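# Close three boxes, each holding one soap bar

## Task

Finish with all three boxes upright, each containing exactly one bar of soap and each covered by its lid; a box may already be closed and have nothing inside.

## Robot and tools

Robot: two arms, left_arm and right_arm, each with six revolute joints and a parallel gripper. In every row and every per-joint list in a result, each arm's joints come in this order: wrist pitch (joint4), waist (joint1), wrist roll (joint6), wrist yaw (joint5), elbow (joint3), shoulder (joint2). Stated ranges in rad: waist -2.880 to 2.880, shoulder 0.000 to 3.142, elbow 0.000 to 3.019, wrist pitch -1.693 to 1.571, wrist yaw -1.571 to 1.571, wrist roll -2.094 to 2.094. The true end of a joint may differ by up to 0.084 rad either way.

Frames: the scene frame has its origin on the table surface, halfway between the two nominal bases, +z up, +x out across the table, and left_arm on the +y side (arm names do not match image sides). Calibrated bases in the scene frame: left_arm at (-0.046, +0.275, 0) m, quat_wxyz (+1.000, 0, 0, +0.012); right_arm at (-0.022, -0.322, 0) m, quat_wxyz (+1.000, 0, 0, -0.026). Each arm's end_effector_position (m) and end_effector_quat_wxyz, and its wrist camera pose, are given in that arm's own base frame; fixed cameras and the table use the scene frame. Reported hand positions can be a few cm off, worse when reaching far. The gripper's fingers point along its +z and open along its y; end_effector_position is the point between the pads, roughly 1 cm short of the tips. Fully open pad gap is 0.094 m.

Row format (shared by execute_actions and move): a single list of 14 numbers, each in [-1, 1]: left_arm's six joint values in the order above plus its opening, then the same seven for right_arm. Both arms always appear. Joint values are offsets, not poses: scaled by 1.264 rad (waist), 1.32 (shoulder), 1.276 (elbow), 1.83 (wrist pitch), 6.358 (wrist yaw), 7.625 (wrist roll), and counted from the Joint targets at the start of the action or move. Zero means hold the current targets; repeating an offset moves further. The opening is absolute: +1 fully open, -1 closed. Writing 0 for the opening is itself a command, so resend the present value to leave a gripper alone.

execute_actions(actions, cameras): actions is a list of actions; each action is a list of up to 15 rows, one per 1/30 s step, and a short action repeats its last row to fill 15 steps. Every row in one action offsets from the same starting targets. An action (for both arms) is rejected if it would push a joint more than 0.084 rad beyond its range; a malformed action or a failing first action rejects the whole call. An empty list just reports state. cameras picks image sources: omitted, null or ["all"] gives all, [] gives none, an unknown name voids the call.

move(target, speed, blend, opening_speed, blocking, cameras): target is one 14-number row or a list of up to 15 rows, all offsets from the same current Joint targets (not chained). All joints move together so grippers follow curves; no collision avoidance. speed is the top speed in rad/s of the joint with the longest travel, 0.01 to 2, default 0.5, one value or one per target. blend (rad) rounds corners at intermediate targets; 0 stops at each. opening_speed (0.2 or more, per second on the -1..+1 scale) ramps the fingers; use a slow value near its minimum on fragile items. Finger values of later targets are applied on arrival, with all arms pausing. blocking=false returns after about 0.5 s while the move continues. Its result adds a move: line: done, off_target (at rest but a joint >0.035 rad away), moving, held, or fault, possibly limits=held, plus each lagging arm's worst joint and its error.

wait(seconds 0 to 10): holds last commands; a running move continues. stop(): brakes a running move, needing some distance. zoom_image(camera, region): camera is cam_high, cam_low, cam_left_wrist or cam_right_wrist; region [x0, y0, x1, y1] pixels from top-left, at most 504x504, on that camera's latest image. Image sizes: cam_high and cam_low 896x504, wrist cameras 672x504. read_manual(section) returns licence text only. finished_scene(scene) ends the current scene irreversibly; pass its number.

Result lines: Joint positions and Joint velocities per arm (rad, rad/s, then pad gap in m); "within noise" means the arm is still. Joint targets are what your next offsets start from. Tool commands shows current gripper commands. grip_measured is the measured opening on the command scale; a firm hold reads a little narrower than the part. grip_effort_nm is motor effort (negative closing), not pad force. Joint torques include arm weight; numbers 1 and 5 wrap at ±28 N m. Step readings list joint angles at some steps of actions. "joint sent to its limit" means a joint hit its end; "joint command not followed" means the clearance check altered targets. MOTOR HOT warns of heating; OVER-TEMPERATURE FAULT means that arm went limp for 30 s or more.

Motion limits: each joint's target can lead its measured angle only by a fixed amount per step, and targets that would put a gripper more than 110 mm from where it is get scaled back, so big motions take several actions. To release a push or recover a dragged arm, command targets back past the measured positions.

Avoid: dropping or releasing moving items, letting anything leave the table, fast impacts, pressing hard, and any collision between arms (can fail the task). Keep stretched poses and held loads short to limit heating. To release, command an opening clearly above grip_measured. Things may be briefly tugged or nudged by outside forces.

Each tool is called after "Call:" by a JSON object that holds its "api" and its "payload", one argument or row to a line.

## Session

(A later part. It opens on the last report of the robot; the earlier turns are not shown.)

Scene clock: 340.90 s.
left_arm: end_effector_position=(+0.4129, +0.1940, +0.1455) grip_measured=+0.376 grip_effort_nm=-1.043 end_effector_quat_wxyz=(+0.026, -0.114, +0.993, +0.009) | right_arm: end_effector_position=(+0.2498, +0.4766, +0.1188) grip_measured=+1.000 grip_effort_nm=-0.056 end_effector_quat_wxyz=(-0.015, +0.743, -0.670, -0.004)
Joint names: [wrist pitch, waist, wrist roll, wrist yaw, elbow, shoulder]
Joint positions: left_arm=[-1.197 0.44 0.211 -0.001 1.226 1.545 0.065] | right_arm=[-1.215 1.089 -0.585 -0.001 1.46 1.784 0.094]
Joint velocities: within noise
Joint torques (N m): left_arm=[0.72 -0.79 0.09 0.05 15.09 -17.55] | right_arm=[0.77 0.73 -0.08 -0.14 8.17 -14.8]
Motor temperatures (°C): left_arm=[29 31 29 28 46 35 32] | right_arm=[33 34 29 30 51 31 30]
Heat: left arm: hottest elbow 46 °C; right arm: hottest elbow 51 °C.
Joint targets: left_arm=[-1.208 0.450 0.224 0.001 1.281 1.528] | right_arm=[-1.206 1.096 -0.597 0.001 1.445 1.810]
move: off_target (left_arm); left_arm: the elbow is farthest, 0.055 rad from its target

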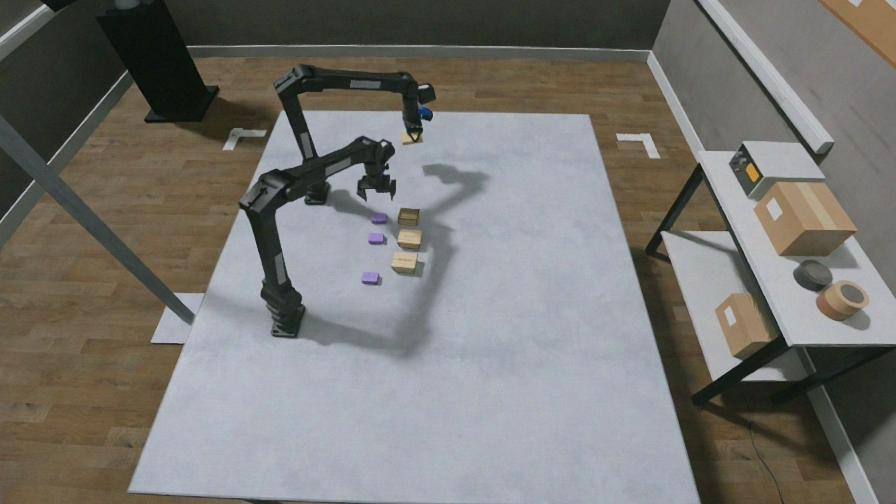

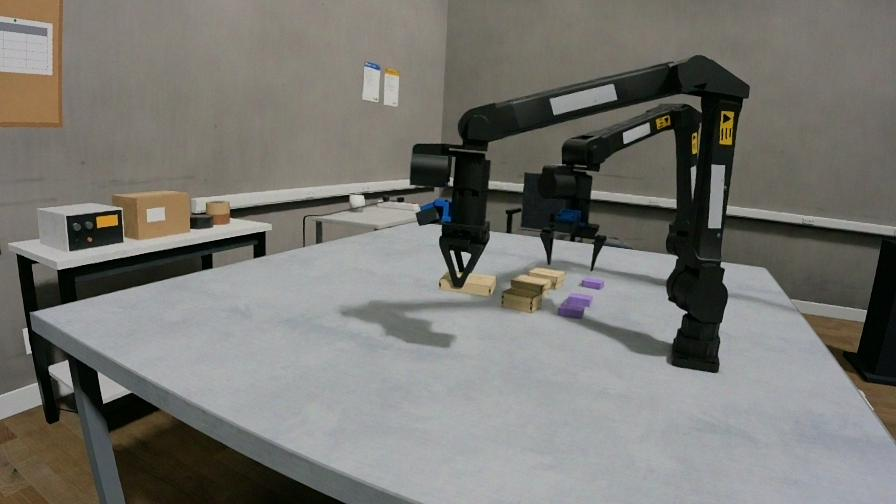

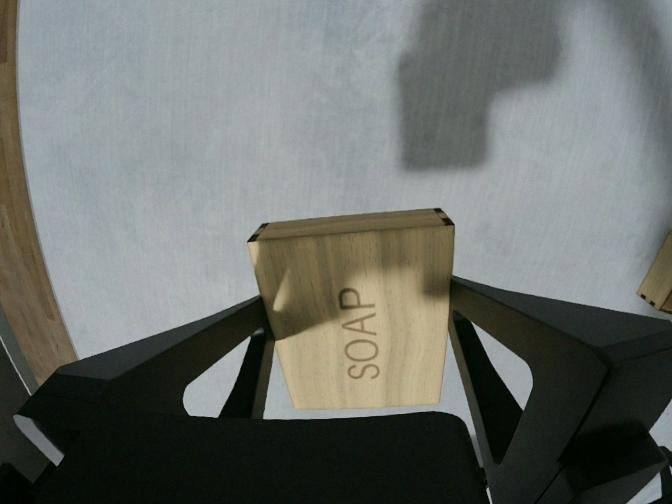

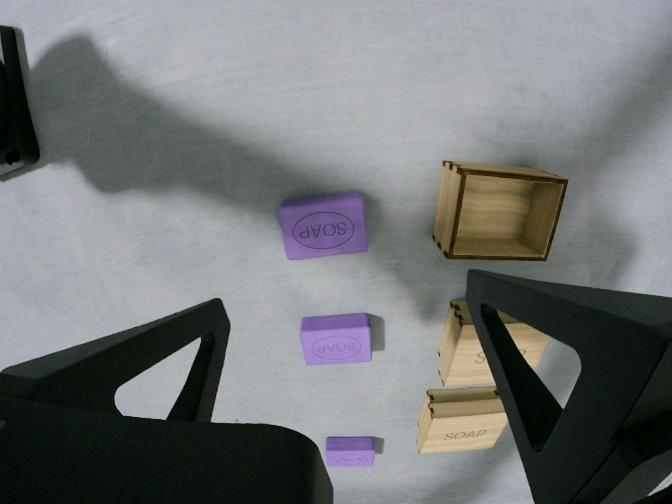

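Call:
{"api": "move", "payload": {
  "target": [0,0,0,0,0,0,0.2,0.1276,0.0174,-0.0026,0,-0.1085,0.0719,1],
  "speed": 0.25,
  "cameras": ["cam_right_wrist","cam_low"]
}}

Call:
{"api": "zoom_image", "payload": {
  "camera": "cam_low",
  "region": [480, 220, 640, 340]
}}

Scene clock: 365.33 s.
left_arm: end_effector_position=(+0.4129, +0.1940, +0.1455) grip_measured=+0.376 grip_effort_nm=-1.038 end_effector_quat_wxyz=(+0.026, -0.114, +0.993, +0.009) | right_arm: end_effector_position=(+0.2368, +0.4762, +0.0203) grip_measured=+1.000 grip_effort_nm=-0.051 end_effector_quat_wxyz=(-0.012, +0.756, -0.654, -0.004)
Joint names: [wrist pitch, waist, wrist roll, wrist yaw, elbow, shoulder]
Joint positions: left_arm=[-1.197 0.44 0.211 -0.001 1.226 1.545 0.065] | right_arm=[-0.982 1.11 -0.606 -0.001 1.319 1.882 0.094]
Joint velocities: within noise
Joint torques (N m): left_arm=[0.72 -0.85 0.09 0.05 15.09 -17.55] | right_arm=[0.7 0.73 -0.1 -0.14 7.34 -15.38]
Motor temperatures (°C): left_arm=[29 30 29 28 47 35 32] | right_arm=[32 34 29 30 48 33 30]
Heat: left arm: hottest elbow 47 °C; right arm: hottest elbow 48 °C.
Joint targets: left_arm=[-1.208 0.450 0.224 0.001 1.281 1.528] | right_arm=[-0.973 1.117 -0.617 0.001 1.307 1.905]
move: off_target (left_arm); left_arm: the elbow is farthest, 0.055 rad from its target
Images, in order (width x height): cam_low 896x504, cam_right_wrist 672x504.

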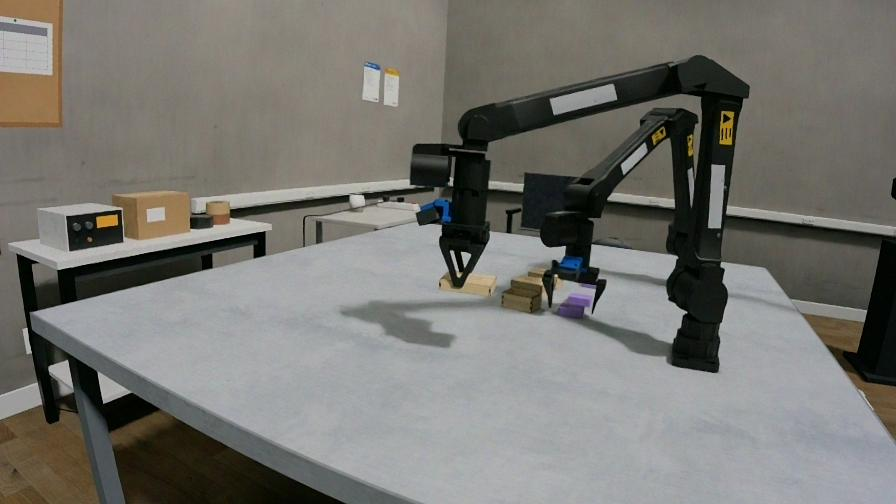

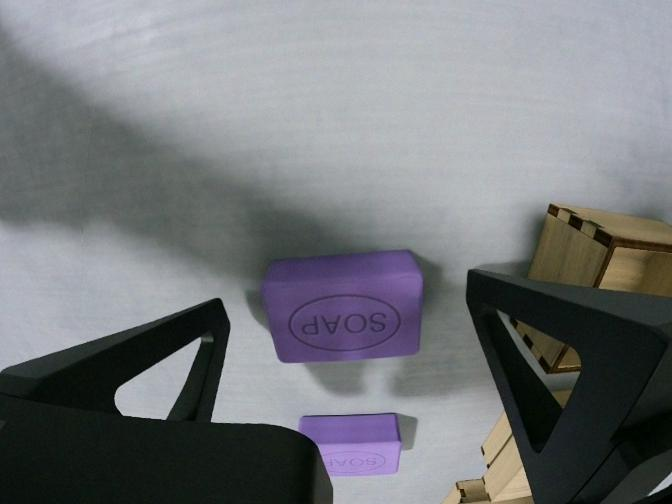

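Scaled by 3.150 from the camera's 896x504 image, which has a finer 1280x720 frame.

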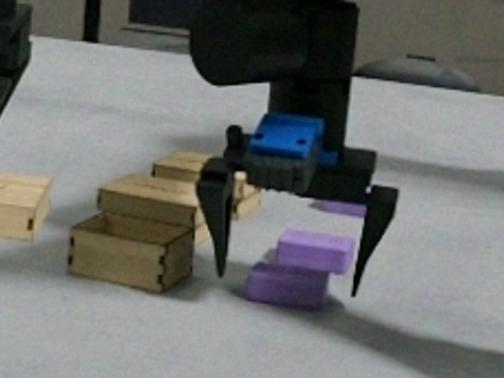

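Call:
{"api": "move", "payload": {
  "target": [0,0,0,0,0,0,0.2,0.007,0.006,0,0,0,0.0095,1],
  "speed": 0.2,
  "cameras": []
}}

Call:
{"api": "move", "payload": {
  "target": [0,0,0,0,0,0,0.2,0,0,0,0,0,0,0.0],
  "opening_speed": 0.6,
  "cameras": ["cam_right_wrist"]
}}

Scene clock: 381.40 s.
left_arm: end_effector_position=(+0.4129, +0.1940, +0.1455) grip_measured=+0.376 grip_effort_nm=-1.033 end_effector_quat_wxyz=(+0.026, -0.114, +0.993, +0.009) | right_arm: end_effector_position=(+0.2340, +0.4801, +0.0167) grip_measured=+1.000 grip_effort_nm=-0.056 end_effector_quat_wxyz=(-0.015, +0.759, -0.651, -0.004)
Joint names: [wrist pitch, waist, wrist roll, wrist yaw, elbow, shoulder]
Joint positions: left_arm=[-1.197 0.44 0.211 -0.001 1.226 1.545 0.065] | right_arm=[-0.969 1.118 -0.606 -0.001 1.319 1.89 0.094]
Joint velocities: within noise
Joint torques (N m): left_arm=[0.73 -0.85 0.09 0.05 15.09 -17.49] | right_arm=[0.65 0.73 -0.1 -0.14 7.31 -14.97]
Motor temperatures (°C): left_arm=[29 30 29 28 48 35 33] | right_arm=[32 34 29 30 46 34 30]
Heat: left arm: hottest elbow 48 °C; right arm: hottest elbow 46 °C.
Joint targets: left_arm=[-1.208 0.450 0.224 0.001 1.281 1.528] | right_arm=[-0.960 1.125 -0.617 0.001 1.307 1.917]
move: off_target (left_arm); left_arm: the elbow is farthest, 0.055 rad from its target
No camera images: "cameras" was empty.

Scene clock: 383.27 s.
left_arm: end_effector_position=(+0.4129, +0.1940, +0.1455) grip_measured=+0.376 grip_effort_nm=-1.038 end_effector_quat_wxyz=(+0.026, -0.114, +0.993, +0.009) | right_arm: end_effector_position=(+0.2340, +0.4802, +0.0167) grip_measured=+0.162 grip_effort_nm=-1.057 end_effector_quat_wxyz=(-0.015, +0.759, -0.651, -0.004)
Joint names: [wrist pitch, waist, wrist roll, wrist yaw, elbow, shoulder]
Joint positions: left_arm=[-1.197 0.44 0.211 -0.001 1.226 1.545 0.065] | right_arm=[-0.969 1.118 -0.606 -0.001 1.319 1.89 0.055]
Joint velocities: within noise
Joint torques (N m): left_arm=[0.72 -0.85 0.1 0.05 15.09 -17.49] | right_arm=[0.77 0.73 -0.09 -0.14 7.31 -15.09]
Motor temperatures (°C): left_arm=[29 30 29 28 48 35 33] | right_arm=[32 34 29 30 46 33 30]
Heat: left arm: hottest elbow 48 °C; right arm: hottest elbow 46 °C.
Joint targets: left_arm=[-1.208 0.450 0.224 0.001 1.281 1.528] | right_arm=[-0.960 1.125 -0.617 0.001 1.307 1.917]
move: off_target (left_arm); left_arm: the elbow is farthest, 0.055 rad from its target
Images, in order (width x height): cam_right_wrist 672x504.

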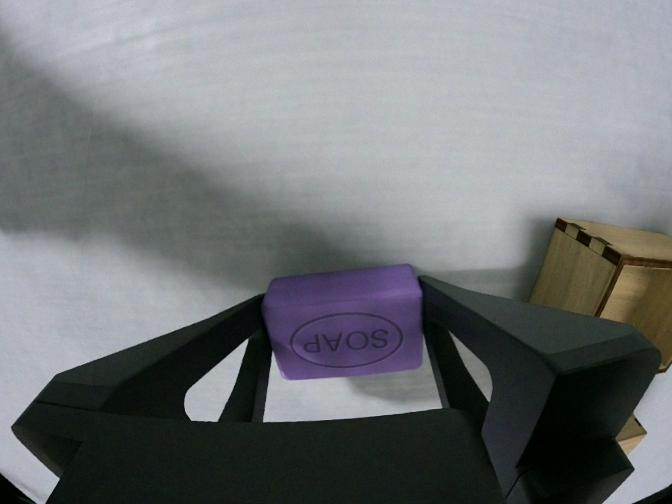

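Call:
{"api": "move", "payload": {
  "target": [
    [0,0,0,0,0,0,0.2,-0.177,0,0,0,0.1826,-0.0886,0.0],
    [0,0,0,0,0,0,0.2,-0.2022,-0.1329,0,0,0.3393,0.0303,0.0]
  ],
  "speed": 0.3,
  "blend": 0.05,
  "cameras": ["cam_right_wrist","cam_low","cam_high"]
}}

Call:
{"api": "zoom_image", "payload": {
  "camera": "cam_low",
  "region": [480, 220, 640, 340]
}}

Call:
{"api": "zoom_image", "payload": {
  "camera": "cam_high",
  "region": [360, 170, 460, 290]
}}

Scene clock: 426.07 s.
left_arm: end_effector_position=(+0.4129, +0.1940, +0.1455) grip_measured=+0.376 grip_effort_nm=-1.043 end_effector_quat_wxyz=(+0.026, -0.114, +0.993, +0.009) | right_arm: end_effector_position=(+0.3399, +0.4797, +0.1162) grip_measured=+0.161 grip_effort_nm=-1.087 end_effector_quat_wxyz=(+0.005, +0.704, -0.710, +0.001)
Joint names: [wrist pitch, waist, wrist roll, wrist yaw, elbow, shoulder]
Joint positions: left_arm=[-1.197 0.44 0.211 -0.001 1.226 1.545 0.065] | right_arm=[-1.322 0.955 -0.606 0 1.679 1.938 0.055]
Joint velocities: within noise
Joint torques (N m): left_arm=[0.72 -0.79 0.09 0.05 15.09 -17.49] | right_arm=[0.08 0.32 -0.09 -0.18 14.54 -17.61]
Motor temperatures (°C): left_arm=[29 30 29 28 49 35 33] | right_arm=[32 34 29 30 44 32 31]
Heat: left arm: hottest elbow 49 °C; right arm: hottest elbow 44 °C.
Joint targets: left_arm=[-1.208 0.450 0.224 0.001 1.281 1.528] | right_arm=[-1.330 0.957 -0.617 0.001 1.740 1.957]
move: off_target (left_arm, right_arm); left_arm: the elbow is farthest, 0.055 rad from its target; right_arm: the elbow is farthest, 0.061 rad from its target
Images, in order (width x height): cam_high 896x504, cam_low 896x504, cam_right_wrist 672x504.

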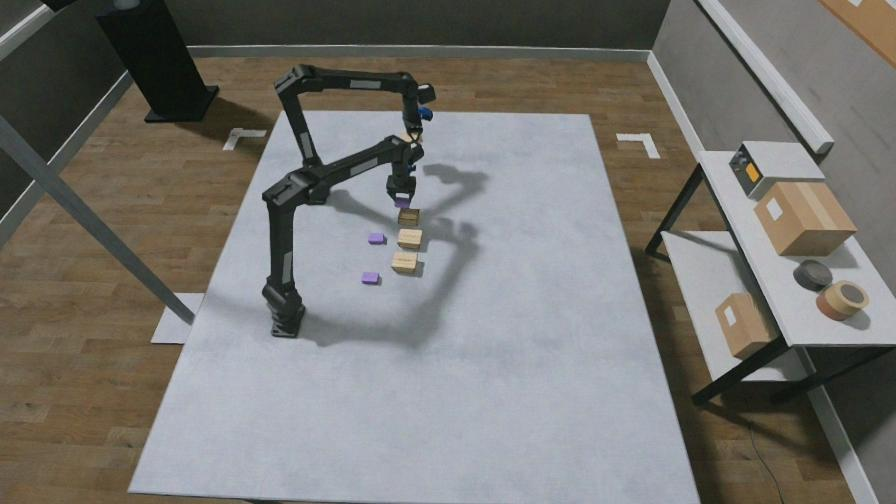

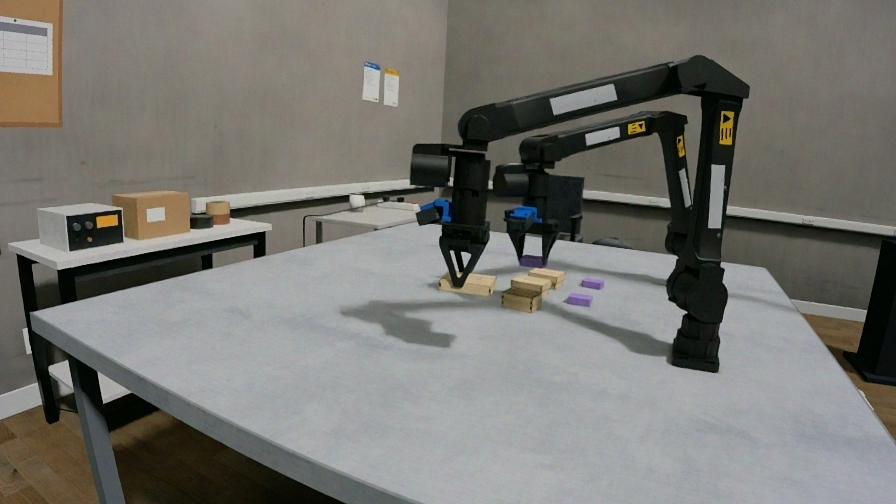

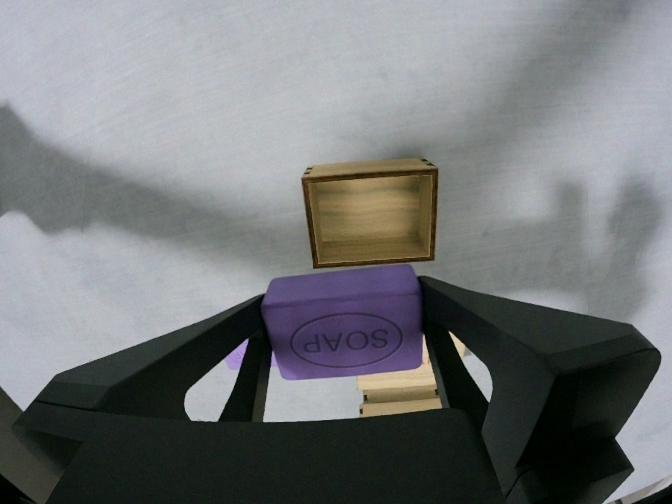

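Scaled by 3.150 from the camera's 896x504 image, which has a finer 1280x720 frame.

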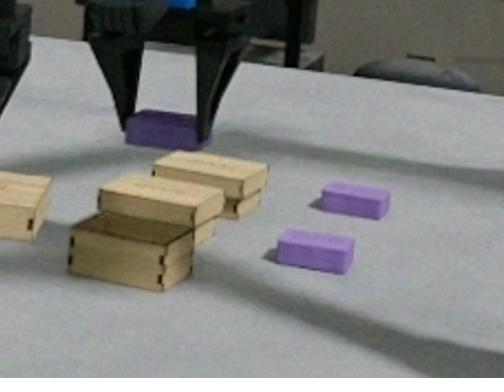

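Scaled by 4.200 from the camera's 896x504 image, which has a finer 1280x720 frame.

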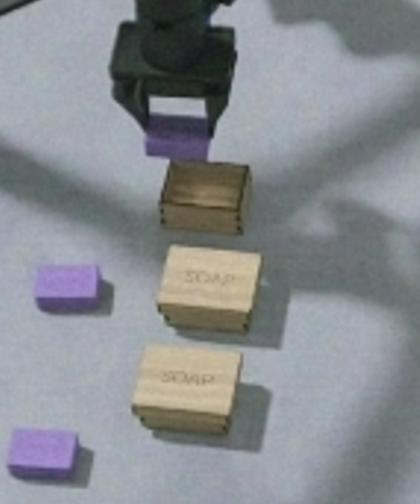

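Call:
{"api": "move", "payload": {
  "target": [
    [0,0,0,0,0,0,0.2,0.0251,0.1329,0,0,-0.1567,-0.1189,0.0],
    [0,0,0,0,0,0,0.2,0.2022,0.1329,0,0,-0.3393,-0.0303,0.45],
    [0,0,0,0,0,0,0.2,0.1574,0.1329,0,0,-0.257,-0.0348,0.0]
  ],
  "speed": [0.4,0.25,0.2],
  "blend": [0.05,0,0],
  "opening_speed": 0.6,
  "cameras": ["cam_right_wrist","cam_low"]
}}

Call:
{"api": "zoom_image", "payload": {
  "camera": "cam_low",
  "region": [480, 220, 640, 340]
}}

Scene clock: 484.97 s.
left_arm: end_effector_position=(+0.4129, +0.1940, +0.1455) grip_measured=+0.376 grip_effort_nm=-1.038 end_effector_quat_wxyz=(+0.026, -0.114, +0.993, +0.009) | right_arm: end_effector_position=(+0.2291, +0.4862, +0.0296) grip_measured=+0.003 grip_effort_nm=-0.139 end_effector_quat_wxyz=(-0.004, +0.764, -0.646, -0.001)
Joint names: [wrist pitch, waist, wrist roll, wrist yaw, elbow, shoulder]
Joint positions: left_arm=[-1.197 0.44 0.211 -0.001 1.226 1.545 0.065] | right_arm=[-1.034 1.131 -0.607 0 1.363 1.892 0.047]
Joint velocities: within noise
Joint torques (N m): left_arm=[0.72 -0.79 0.09 0.05 15.1 -17.55] | right_arm=[0.12 -0.44 -0.09 -0.19 12.56 -15.97]
Motor temperatures (°C): left_arm=[28 30 29 28 51 35 33] | right_arm=[32 33 29 30 53 35 32]
Heat: left arm: hottest elbow 51 °C; right arm: hottest elbow 53 °C.
Joint targets: left_arm=[-1.208 0.450 0.224 0.001 1.281 1.528] | right_arm=[-1.042 1.125 -0.617 0.001 1.412 1.911]
move: off_target (left_arm, right_arm); target 3's new numbers were sent with right_arm's elbow 0.049 rad from that target; left_arm: the elbow is farthest, 0.055 rad from its target; right_arm: the elbow is farthest, 0.049 rad from its target
Images, in order (width x height): cam_low 896x504, cam_right_wrist 672x504.

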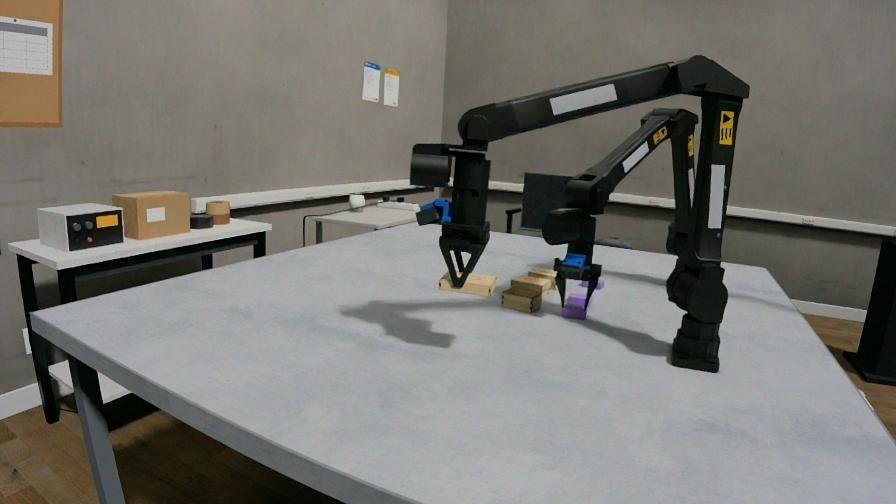

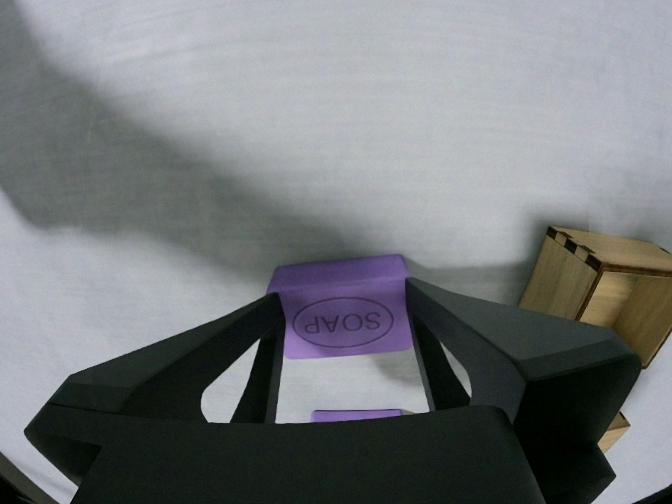

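Scaled by 3.150 from the camera's 896x504 image, which has a finer 1280x720 frame.

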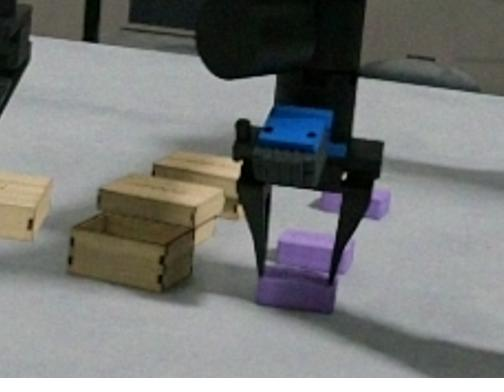

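Call:
{"api": "move", "payload": {
  "target": [
    [0,0,0,0,0,0,0.2,0,0,0,0,0,0,0.4],
    [0,0,0,0,0,0,0.2,0.0158,0,0,0,-0.0556,0.0114,0.0]
  ],
  "speed": 0.2,
  "opening_speed": 0.6,
  "cameras": ["cam_right_wrist","cam_low"]
}}

Call:
{"api": "zoom_image", "payload": {
  "camera": "cam_low",
  "region": [480, 220, 640, 340]
}}

Scene clock: 501.60 s.
left_arm: end_effector_position=(+0.4129, +0.1940, +0.1455) grip_measured=+0.376 grip_effort_nm=-1.033 end_effector_quat_wxyz=(+0.026, -0.114, +0.993, +0.009) | right_arm: end_effector_position=(+0.2286, +0.4850, +0.0235) grip_measured=+0.143 grip_effort_nm=-1.023 end_effector_quat_wxyz=(-0.003, +0.764, -0.646, +0.000)
Joint names: [wrist pitch, waist, wrist roll, wrist yaw, elbow, shoulder]
Joint positions: left_arm=[-1.197 0.44 0.211 -0.001 1.226 1.545 0.065] | right_arm=[-1.022 1.131 -0.607 0 1.355 1.899 0.054]
Joint velocities: within noise
Joint torques (N m): left_arm=[0.72 -0.85 0.09 0.05 15.09 -17.49] | right_arm=[0.73 -0.44 -0.09 -0.19 7.24 -15.33]
Motor temperatures (°C): left_arm=[28 30 29 28 52 36 33] | right_arm=[32 33 29 30 52 35 31]
Heat: left arm: hottest elbow 52 °C; right arm: hottest elbow 52 °C.
Joint targets: left_arm=[-1.208 0.450 0.224 0.001 1.281 1.528] | right_arm=[-1.013 1.125 -0.617 0.001 1.341 1.926]
move: off_target (left_arm); left_arm: the elbow is farthest, 0.055 rad from its target
Images, in order (width x height): cam_low 896x504, cam_right_wrist 672x504.

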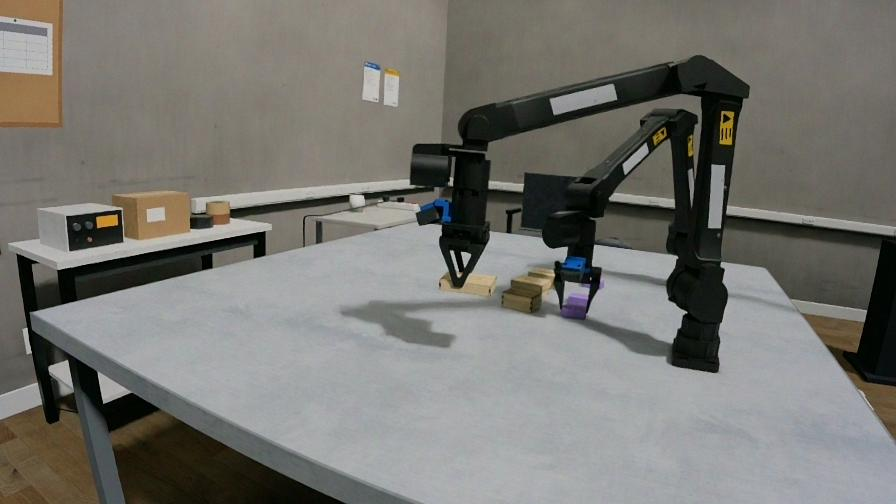

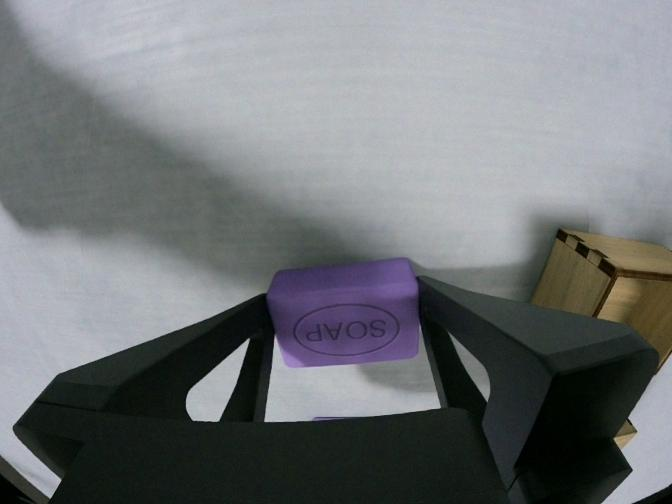

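Scaled by 3.150 from the camera's 896x504 image, which has a finer 1280x720 frame.

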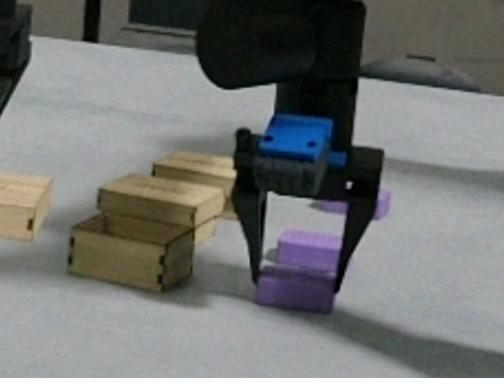

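Call:
{"api": "move", "payload": {
  "target": [
    [0,0,0,0,0,0,0.2,-0.148,0,0,0,0.156,-0.0955,0.0],
    [0,0,0,0,0,0,0.2,-0.1694,-0.1479,0.0017,0,0.344,0.0508,0.0]
  ],
  "speed": 0.3,
  "blend": 0.05,
  "cameras": ["cam_right_wrist"]
}}

Scene clock: 520.77 s.
left_arm: end_effector_position=(+0.4129, +0.1940, +0.1455) grip_measured=+0.376 grip_effort_nm=-1.033 end_effector_quat_wxyz=(+0.026, -0.114, +0.993, +0.009) | right_arm: end_effector_position=(+0.3577, +0.4852, +0.1115) grip_measured=+0.140 grip_effort_nm=-1.077 end_effector_quat_wxyz=(-0.002, +0.697, -0.717, +0.000)
Joint names: [wrist pitch, waist, wrist roll, wrist yaw, elbow, shoulder]
Joint positions: left_arm=[-1.197 0.44 0.211 -0.001 1.226 1.545 0.065] | right_arm=[-1.315 0.936 -0.607 0 1.719 1.971 0.054]
Joint velocities: within noise
Joint torques (N m): left_arm=[0.73 -0.79 0.09 0.05 15.09 -17.55] | right_arm=[0.1 0.26 0.04 -0.2 14.64 -17.9]
Motor temperatures (°C): left_arm=[28 30 29 28 52 36 33] | right_arm=[32 33 28 30 49 34 32]
Heat: left arm: hottest elbow 52 °C; right arm: hottest elbow 49 °C.
Joint targets: left_arm=[-1.208 0.450 0.224 0.001 1.281 1.528] | right_arm=[-1.323 0.938 -0.604 0.001 1.780 1.994]
move: off_target (left_arm, right_arm); left_arm: the elbow is farthest, 0.055 rad from its target; right_arm: the elbow is farthest, 0.061 rad from its target
Images, in order (width x height): cam_right_wrist 672x504.

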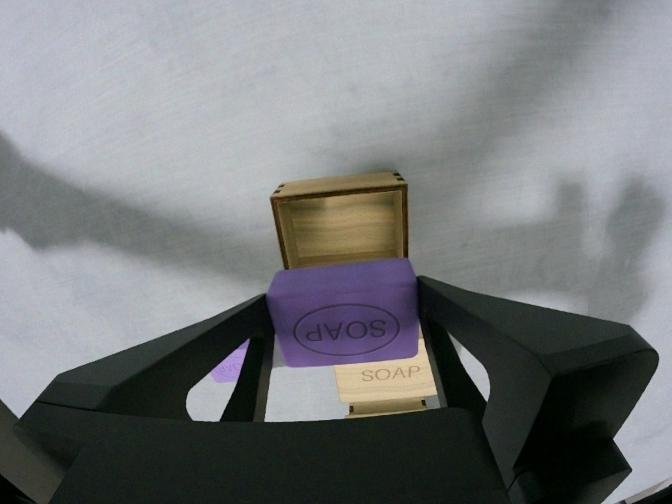

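Call:
{"api": "move", "payload": {
  "target": [0,0,0,0,0,0,0.2,0.0607,0.001,0,0,-0.105,0.0273,0.0],
  "speed": 0.2,
  "cameras": ["cam_right_wrist","cam_low","cam_high"]
}}

Call:
{"api": "zoom_image", "payload": {
  "camera": "cam_low",
  "region": [460, 220, 620, 340]
}}

Call:
{"api": "zoom_image", "payload": {
  "camera": "cam_high",
  "region": [370, 170, 450, 260]
}}

Scene clock: 552.73 s.
left_arm: end_effector_position=(+0.4129, +0.1940, +0.1455) grip_measured=+0.376 grip_effort_nm=-1.038 end_effector_quat_wxyz=(+0.026, -0.114, +0.993, +0.009) | right_arm: end_effector_position=(+0.3571, +0.4844, +0.0662) grip_measured=+0.140 grip_effort_nm=-1.067 end_effector_quat_wxyz=(+0.002, +0.697, -0.717, +0.001)
Joint names: [wrist pitch, waist, wrist roll, wrist yaw, elbow, shoulder]
Joint positions: left_arm=[-1.197 0.44 0.211 -0.001 1.226 1.545 0.065] | right_arm=[-1.22 0.936 -0.607 0 1.656 2.01 0.054]
Joint velocities: within noise
Joint torques (N m): left_arm=[0.72 -0.85 0.09 0.05 15.1 -17.49] | right_arm=[0.79 0.38 0.03 -0.2 8.34 -18.37]
Motor temperatures (°C): left_arm=[28 30 29 28 53 36 33] | right_arm=[32 33 28 30 54 37 32]
Heat: left arm: hottest elbow 53 °C; right arm: hottest elbow 54 °C.
Joint targets: left_arm=[-1.208 0.450 0.224 0.001 1.281 1.528] | right_arm=[-1.212 0.939 -0.604 0.001 1.646 2.029]
move: off_target (left_arm); left_arm: the elbow is farthest, 0.055 rad from its target
Images, in order (width x height): cam_high 896x504, cam_low 896x504, cam_right_wrist 672x504.

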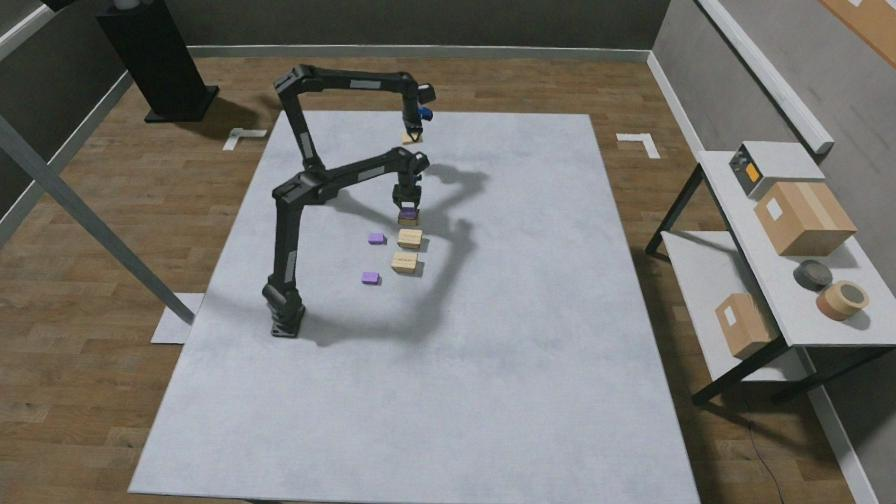

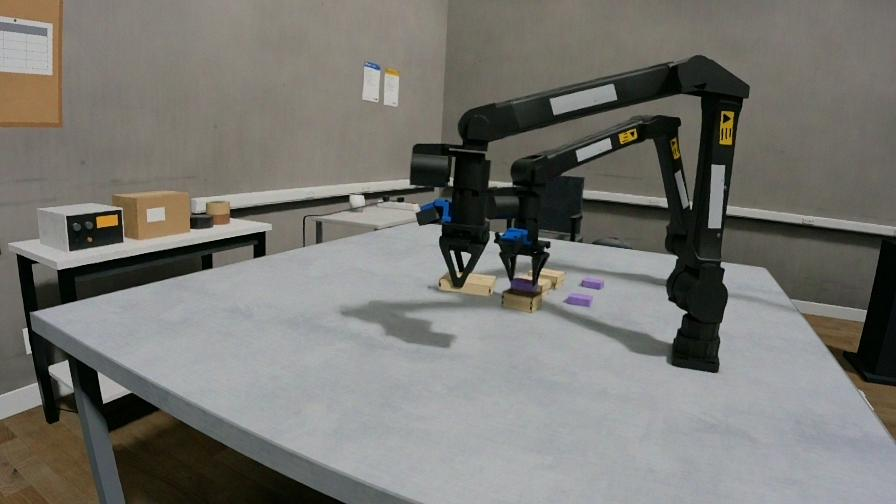

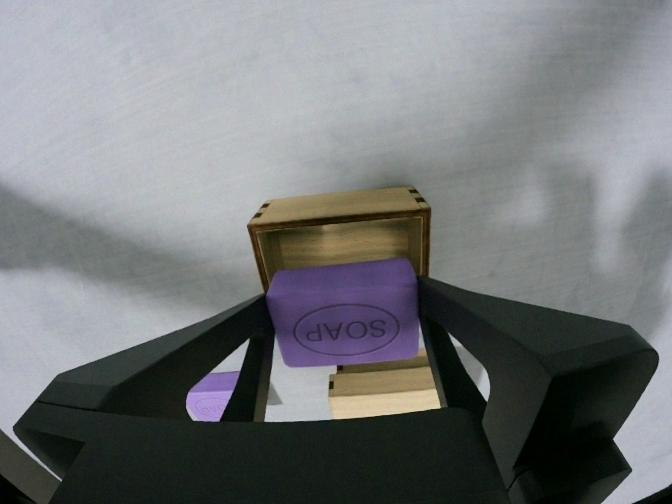

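Scaled by 3.150 from the camera's 896x504 image, which has a finer 1280x720 frame.

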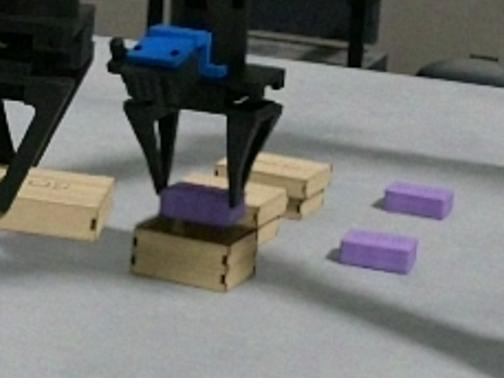

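Scaled by 5.600 from the camera's 896x504 image, which has a finer 1280x720 frame.

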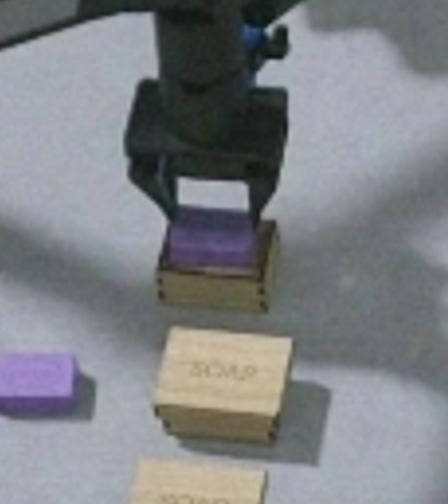

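Call:
{"api": "move", "payload": {
  "target": [0,0,0,0,0,0,0.2,0.0169,0.008,0,0,-0.0047,0.0182,0.0],
  "speed": 0.1,
  "cameras": ["cam_right_wrist","cam_low","cam_high"]
}}

Call:
{"api": "zoom_image", "payload": {
  "camera": "cam_low",
  "region": [470, 250, 570, 325]
}}

Call:
{"api": "zoom_image", "payload": {
  "camera": "cam_high",
  "region": [380, 180, 440, 240]
}}

Scene clock: 579.63 s.
left_arm: end_effector_position=(+0.4129, +0.1940, +0.1455) grip_measured=+0.376 grip_effort_nm=-1.043 end_effector_quat_wxyz=(+0.026, -0.114, +0.993, +0.009) | right_arm: end_effector_position=(+0.3579, +0.4917, +0.0558) grip_measured=+0.140 grip_effort_nm=-1.072 end_effector_quat_wxyz=(-0.005, +0.699, -0.715, -0.001)
Joint names: [wrist pitch, waist, wrist roll, wrist yaw, elbow, shoulder]
Joint positions: left_arm=[-1.197 0.44 0.211 -0.001 1.226 1.545 0.065] | right_arm=[-1.189 0.943 -0.607 0 1.656 2.028 0.054]
Joint velocities: within noise
Joint torques (N m): left_arm=[0.72 -0.85 0.09 0.05 15.1 -17.49] | right_arm=[0.79 0.73 0.04 -0.19 7.77 -18.26]
Motor temperatures (°C): left_arm=[28 30 29 28 53 36 33] | right_arm=[32 33 28 30 50 37 32]
Heat: left arm: hottest elbow 53 °C; right arm: hottest elbow 50 °C.
Joint targets: left_arm=[-1.208 0.450 0.224 0.001 1.281 1.528] | right_arm=[-1.181 0.950 -0.604 0.001 1.640 2.054]
move: off_target (left_arm); left_arm: the elbow is farthest, 0.055 rad from its target
Images, in order (width x height): cam_high 896x504, cam_low 896x504, cam_right_wrist 672x504.

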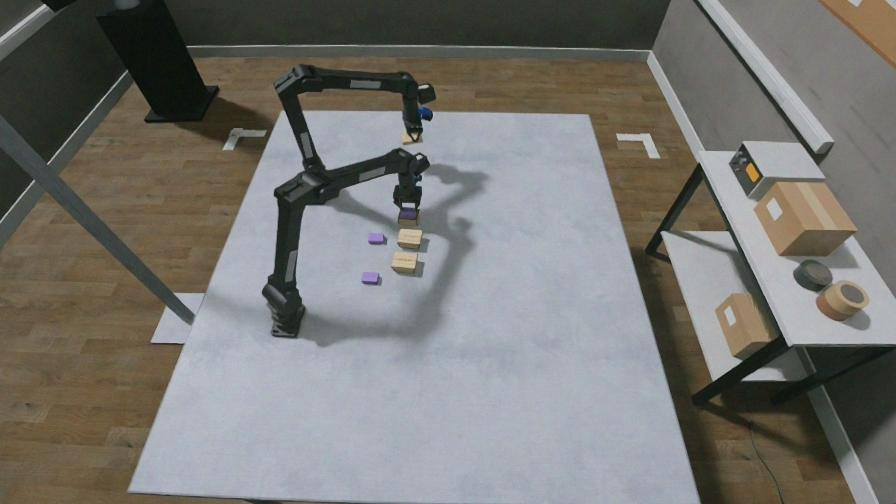

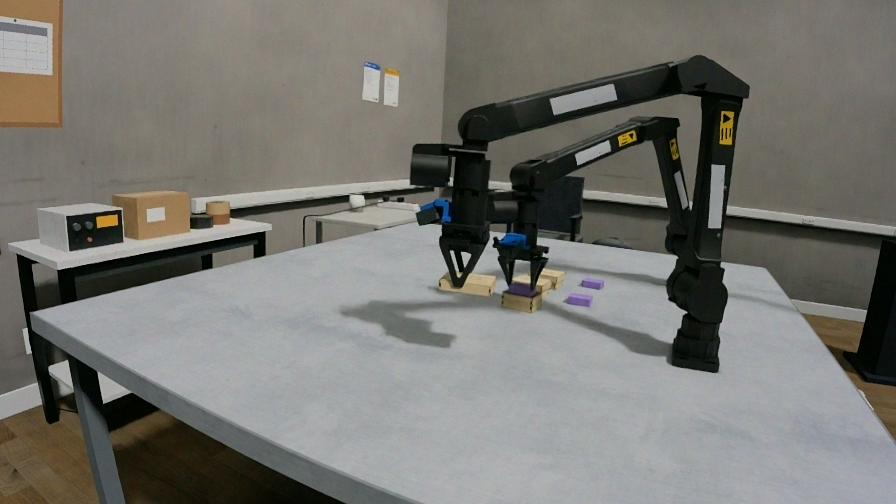

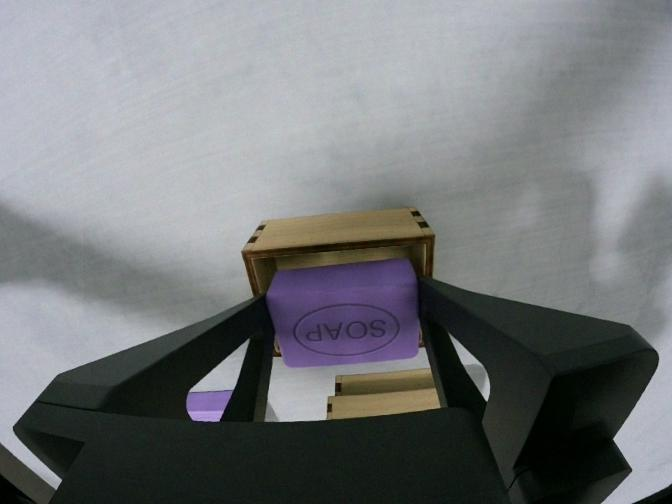

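Scaled by 5.040 from the camera's 896x504 image, which has a finer 1280x720 frame.

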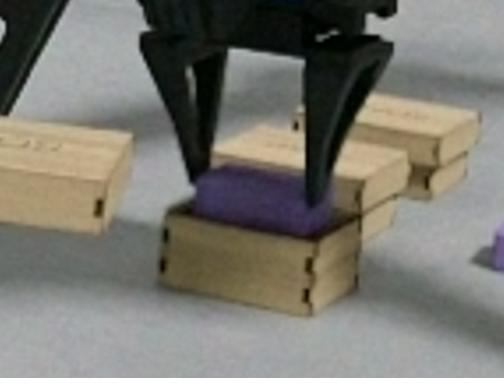

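Scaled by 8.400 from the camera's 896x504 image, which has a finer 1280x720 frame.

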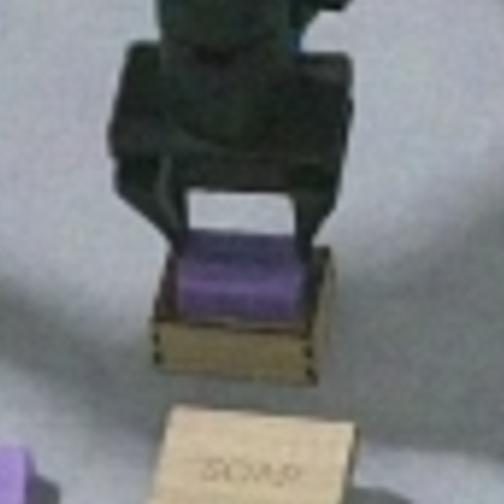

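Call:
{"api": "move", "payload": {
  "target": [0,0,0,0,0,0,0.2,0.0197,0,0,0,-0.0141,0.0167,0.0],
  "speed": 0.1,
  "cameras": ["cam_right_wrist","cam_low","cam_high"]
}}

Call:
{"api": "zoom_image", "payload": {
  "camera": "cam_low",
  "region": [470, 250, 570, 325]
}}

Call:
{"api": "zoom_image", "payload": {
  "camera": "cam_high",
  "region": [380, 180, 440, 240]
}}

Scene clock: 597.50 s.
left_arm: end_effector_position=(+0.4129, +0.1940, +0.1455) grip_measured=+0.376 grip_effort_nm=-1.043 end_effector_quat_wxyz=(+0.026, -0.114, +0.993, +0.009) | right_arm: end_effector_position=(+0.3568, +0.4902, +0.0348) grip_measured=+0.140 grip_effort_nm=-1.072 end_effector_quat_wxyz=(+0.000, +0.699, -0.715, +0.000)
Joint names: [wrist pitch, waist, wrist roll, wrist yaw, elbow, shoulder]
Joint positions: left_arm=[-1.197 0.44 0.211 -0.001 1.226 1.545 0.065] | right_arm=[-1.154 0.943 -0.607 0 1.634 2.05 0.054]
Joint velocities: within noise
Joint torques (N m): left_arm=[0.72 -0.79 0.09 0.05 15.09 -17.49] | right_arm=[0.68 0.67 0.04 -0.2 7.95 -18.32]
Motor temperatures (°C): left_arm=[28 30 29 28 54 36 33] | right_arm=[32 33 28 30 48 37 32]
Heat: left arm: hottest elbow 54 °C; right arm: hottest elbow 48 °C.
Joint targets: left_arm=[-1.208 0.450 0.224 0.001 1.281 1.528] | right_arm=[-1.145 0.950 -0.604 0.001 1.622 2.076]
move: off_target (left_arm); left_arm: the elbow is farthest, 0.055 rad from its target
Images, in order (width x height): cam_high 896x504, cam_low 896x504, cam_right_wrist 672x504.

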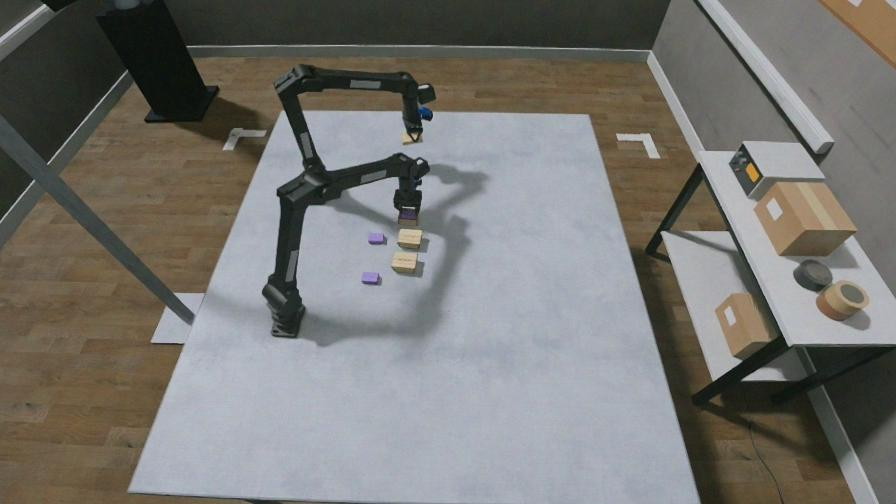

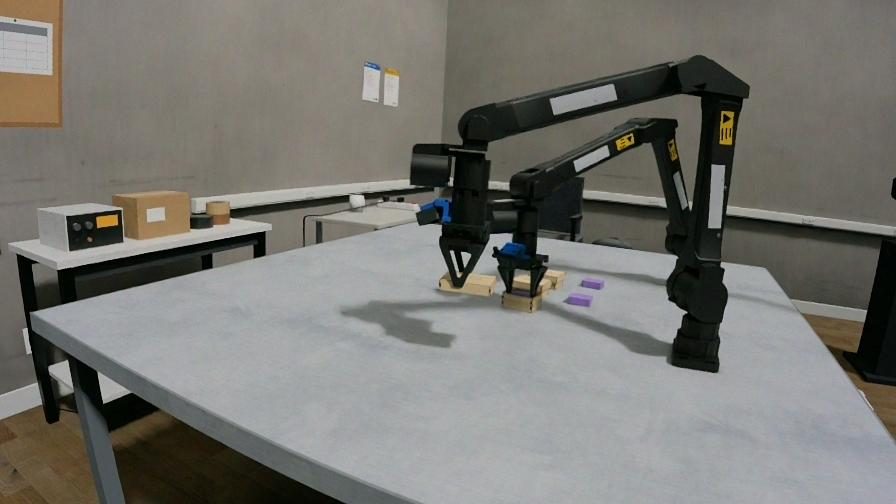

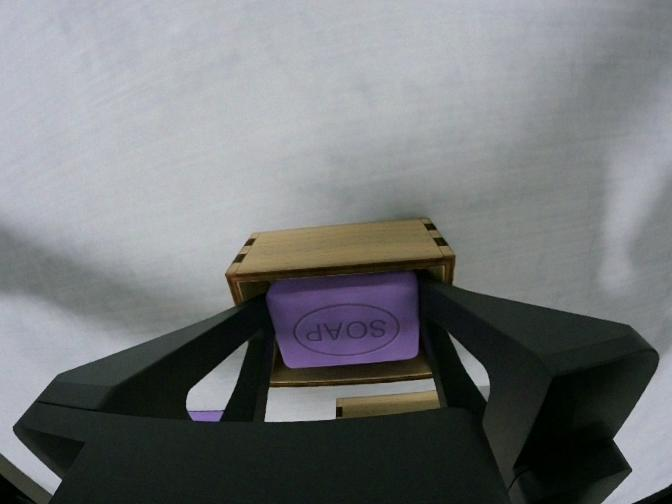

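Scaled by 5.040 from the camera's 896x504 image, which has a finer 1280x720 frame.

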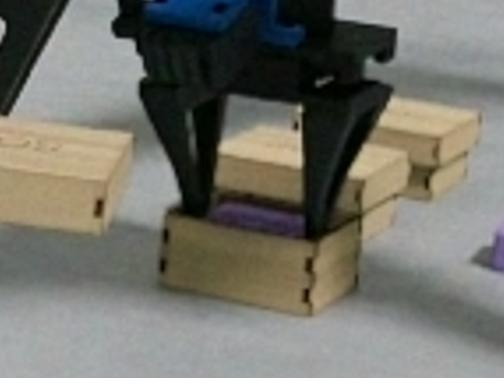

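Scaled by 8.400 from the camera's 896x504 image, which has a finer 1280x720 frame.

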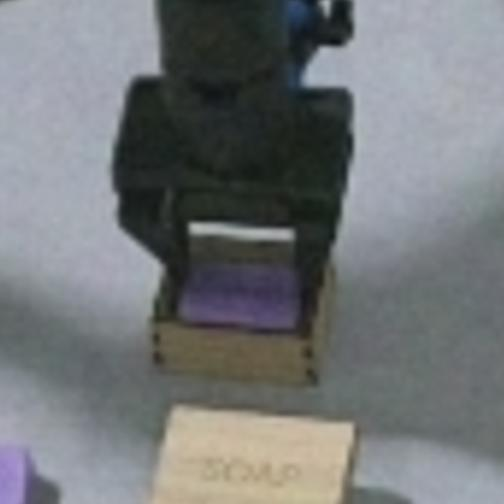

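Call:
{"api": "move", "payload": {
  "target": [
    [0,0,0,0,0,0,0.2,0.005,0,0,0,0,0.007,0.26]
  ],
  "speed": 0.1,
  "opening_speed": 0.2,
  "cameras": ["cam_right_wrist"]
}}

Scene clock: 607.67 s.
left_arm: end_effector_position=(+0.4129, +0.1940, +0.1455) grip_measured=+0.376 grip_effort_nm=-1.028 end_effector_quat_wxyz=(+0.026, -0.114, +0.993, +0.009) | right_arm: end_effector_position=(+0.3578, +0.4916, +0.0313) grip_measured=+0.240 grip_effort_nm=0.960 end_effector_quat_wxyz=(-0.002, +0.699, -0.715, +0.000)
Joint names: [wrist pitch, waist, wrist roll, wrist yaw, elbow, shoulder]
Joint positions: left_arm=[-1.197 0.44 0.211 -0.001 1.226 1.545 0.065] | right_arm=[-1.144 0.943 -0.607 0 1.634 2.056 0.058]
Joint velocities: within noise
Joint torques (N m): left_arm=[0.72 -0.85 0.09 0.05 15.09 -17.49] | right_arm=[0.73 0.73 0.03 -0.2 7.92 -17.96]
Motor temperatures (°C): left_arm=[28 30 29 28 54 36 33] | right_arm=[32 33 28 30 47 37 32]
Heat: left arm: hottest elbow 54 °C; right arm: hottest elbow 47 °C.
Joint targets: left_arm=[-1.208 0.450 0.224 0.001 1.281 1.528] | right_arm=[-1.135 0.950 -0.604 0.001 1.622 2.085]
move: off_target (left_arm); left_arm: the elbow is farthest, 0.055 rad from its target
Images, in order (width x height): cam_right_wrist 672x504.

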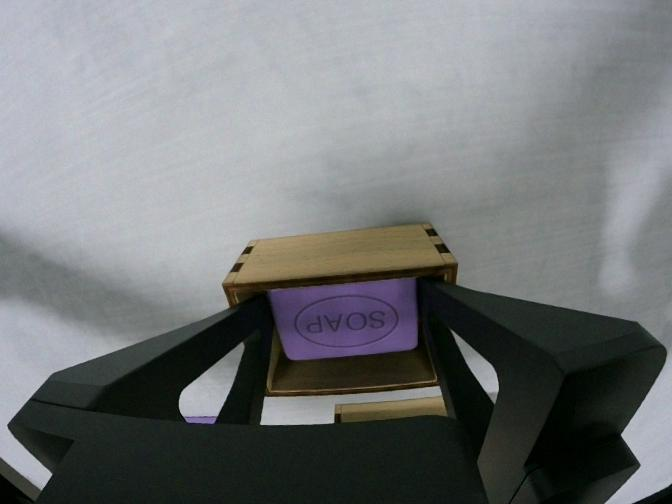

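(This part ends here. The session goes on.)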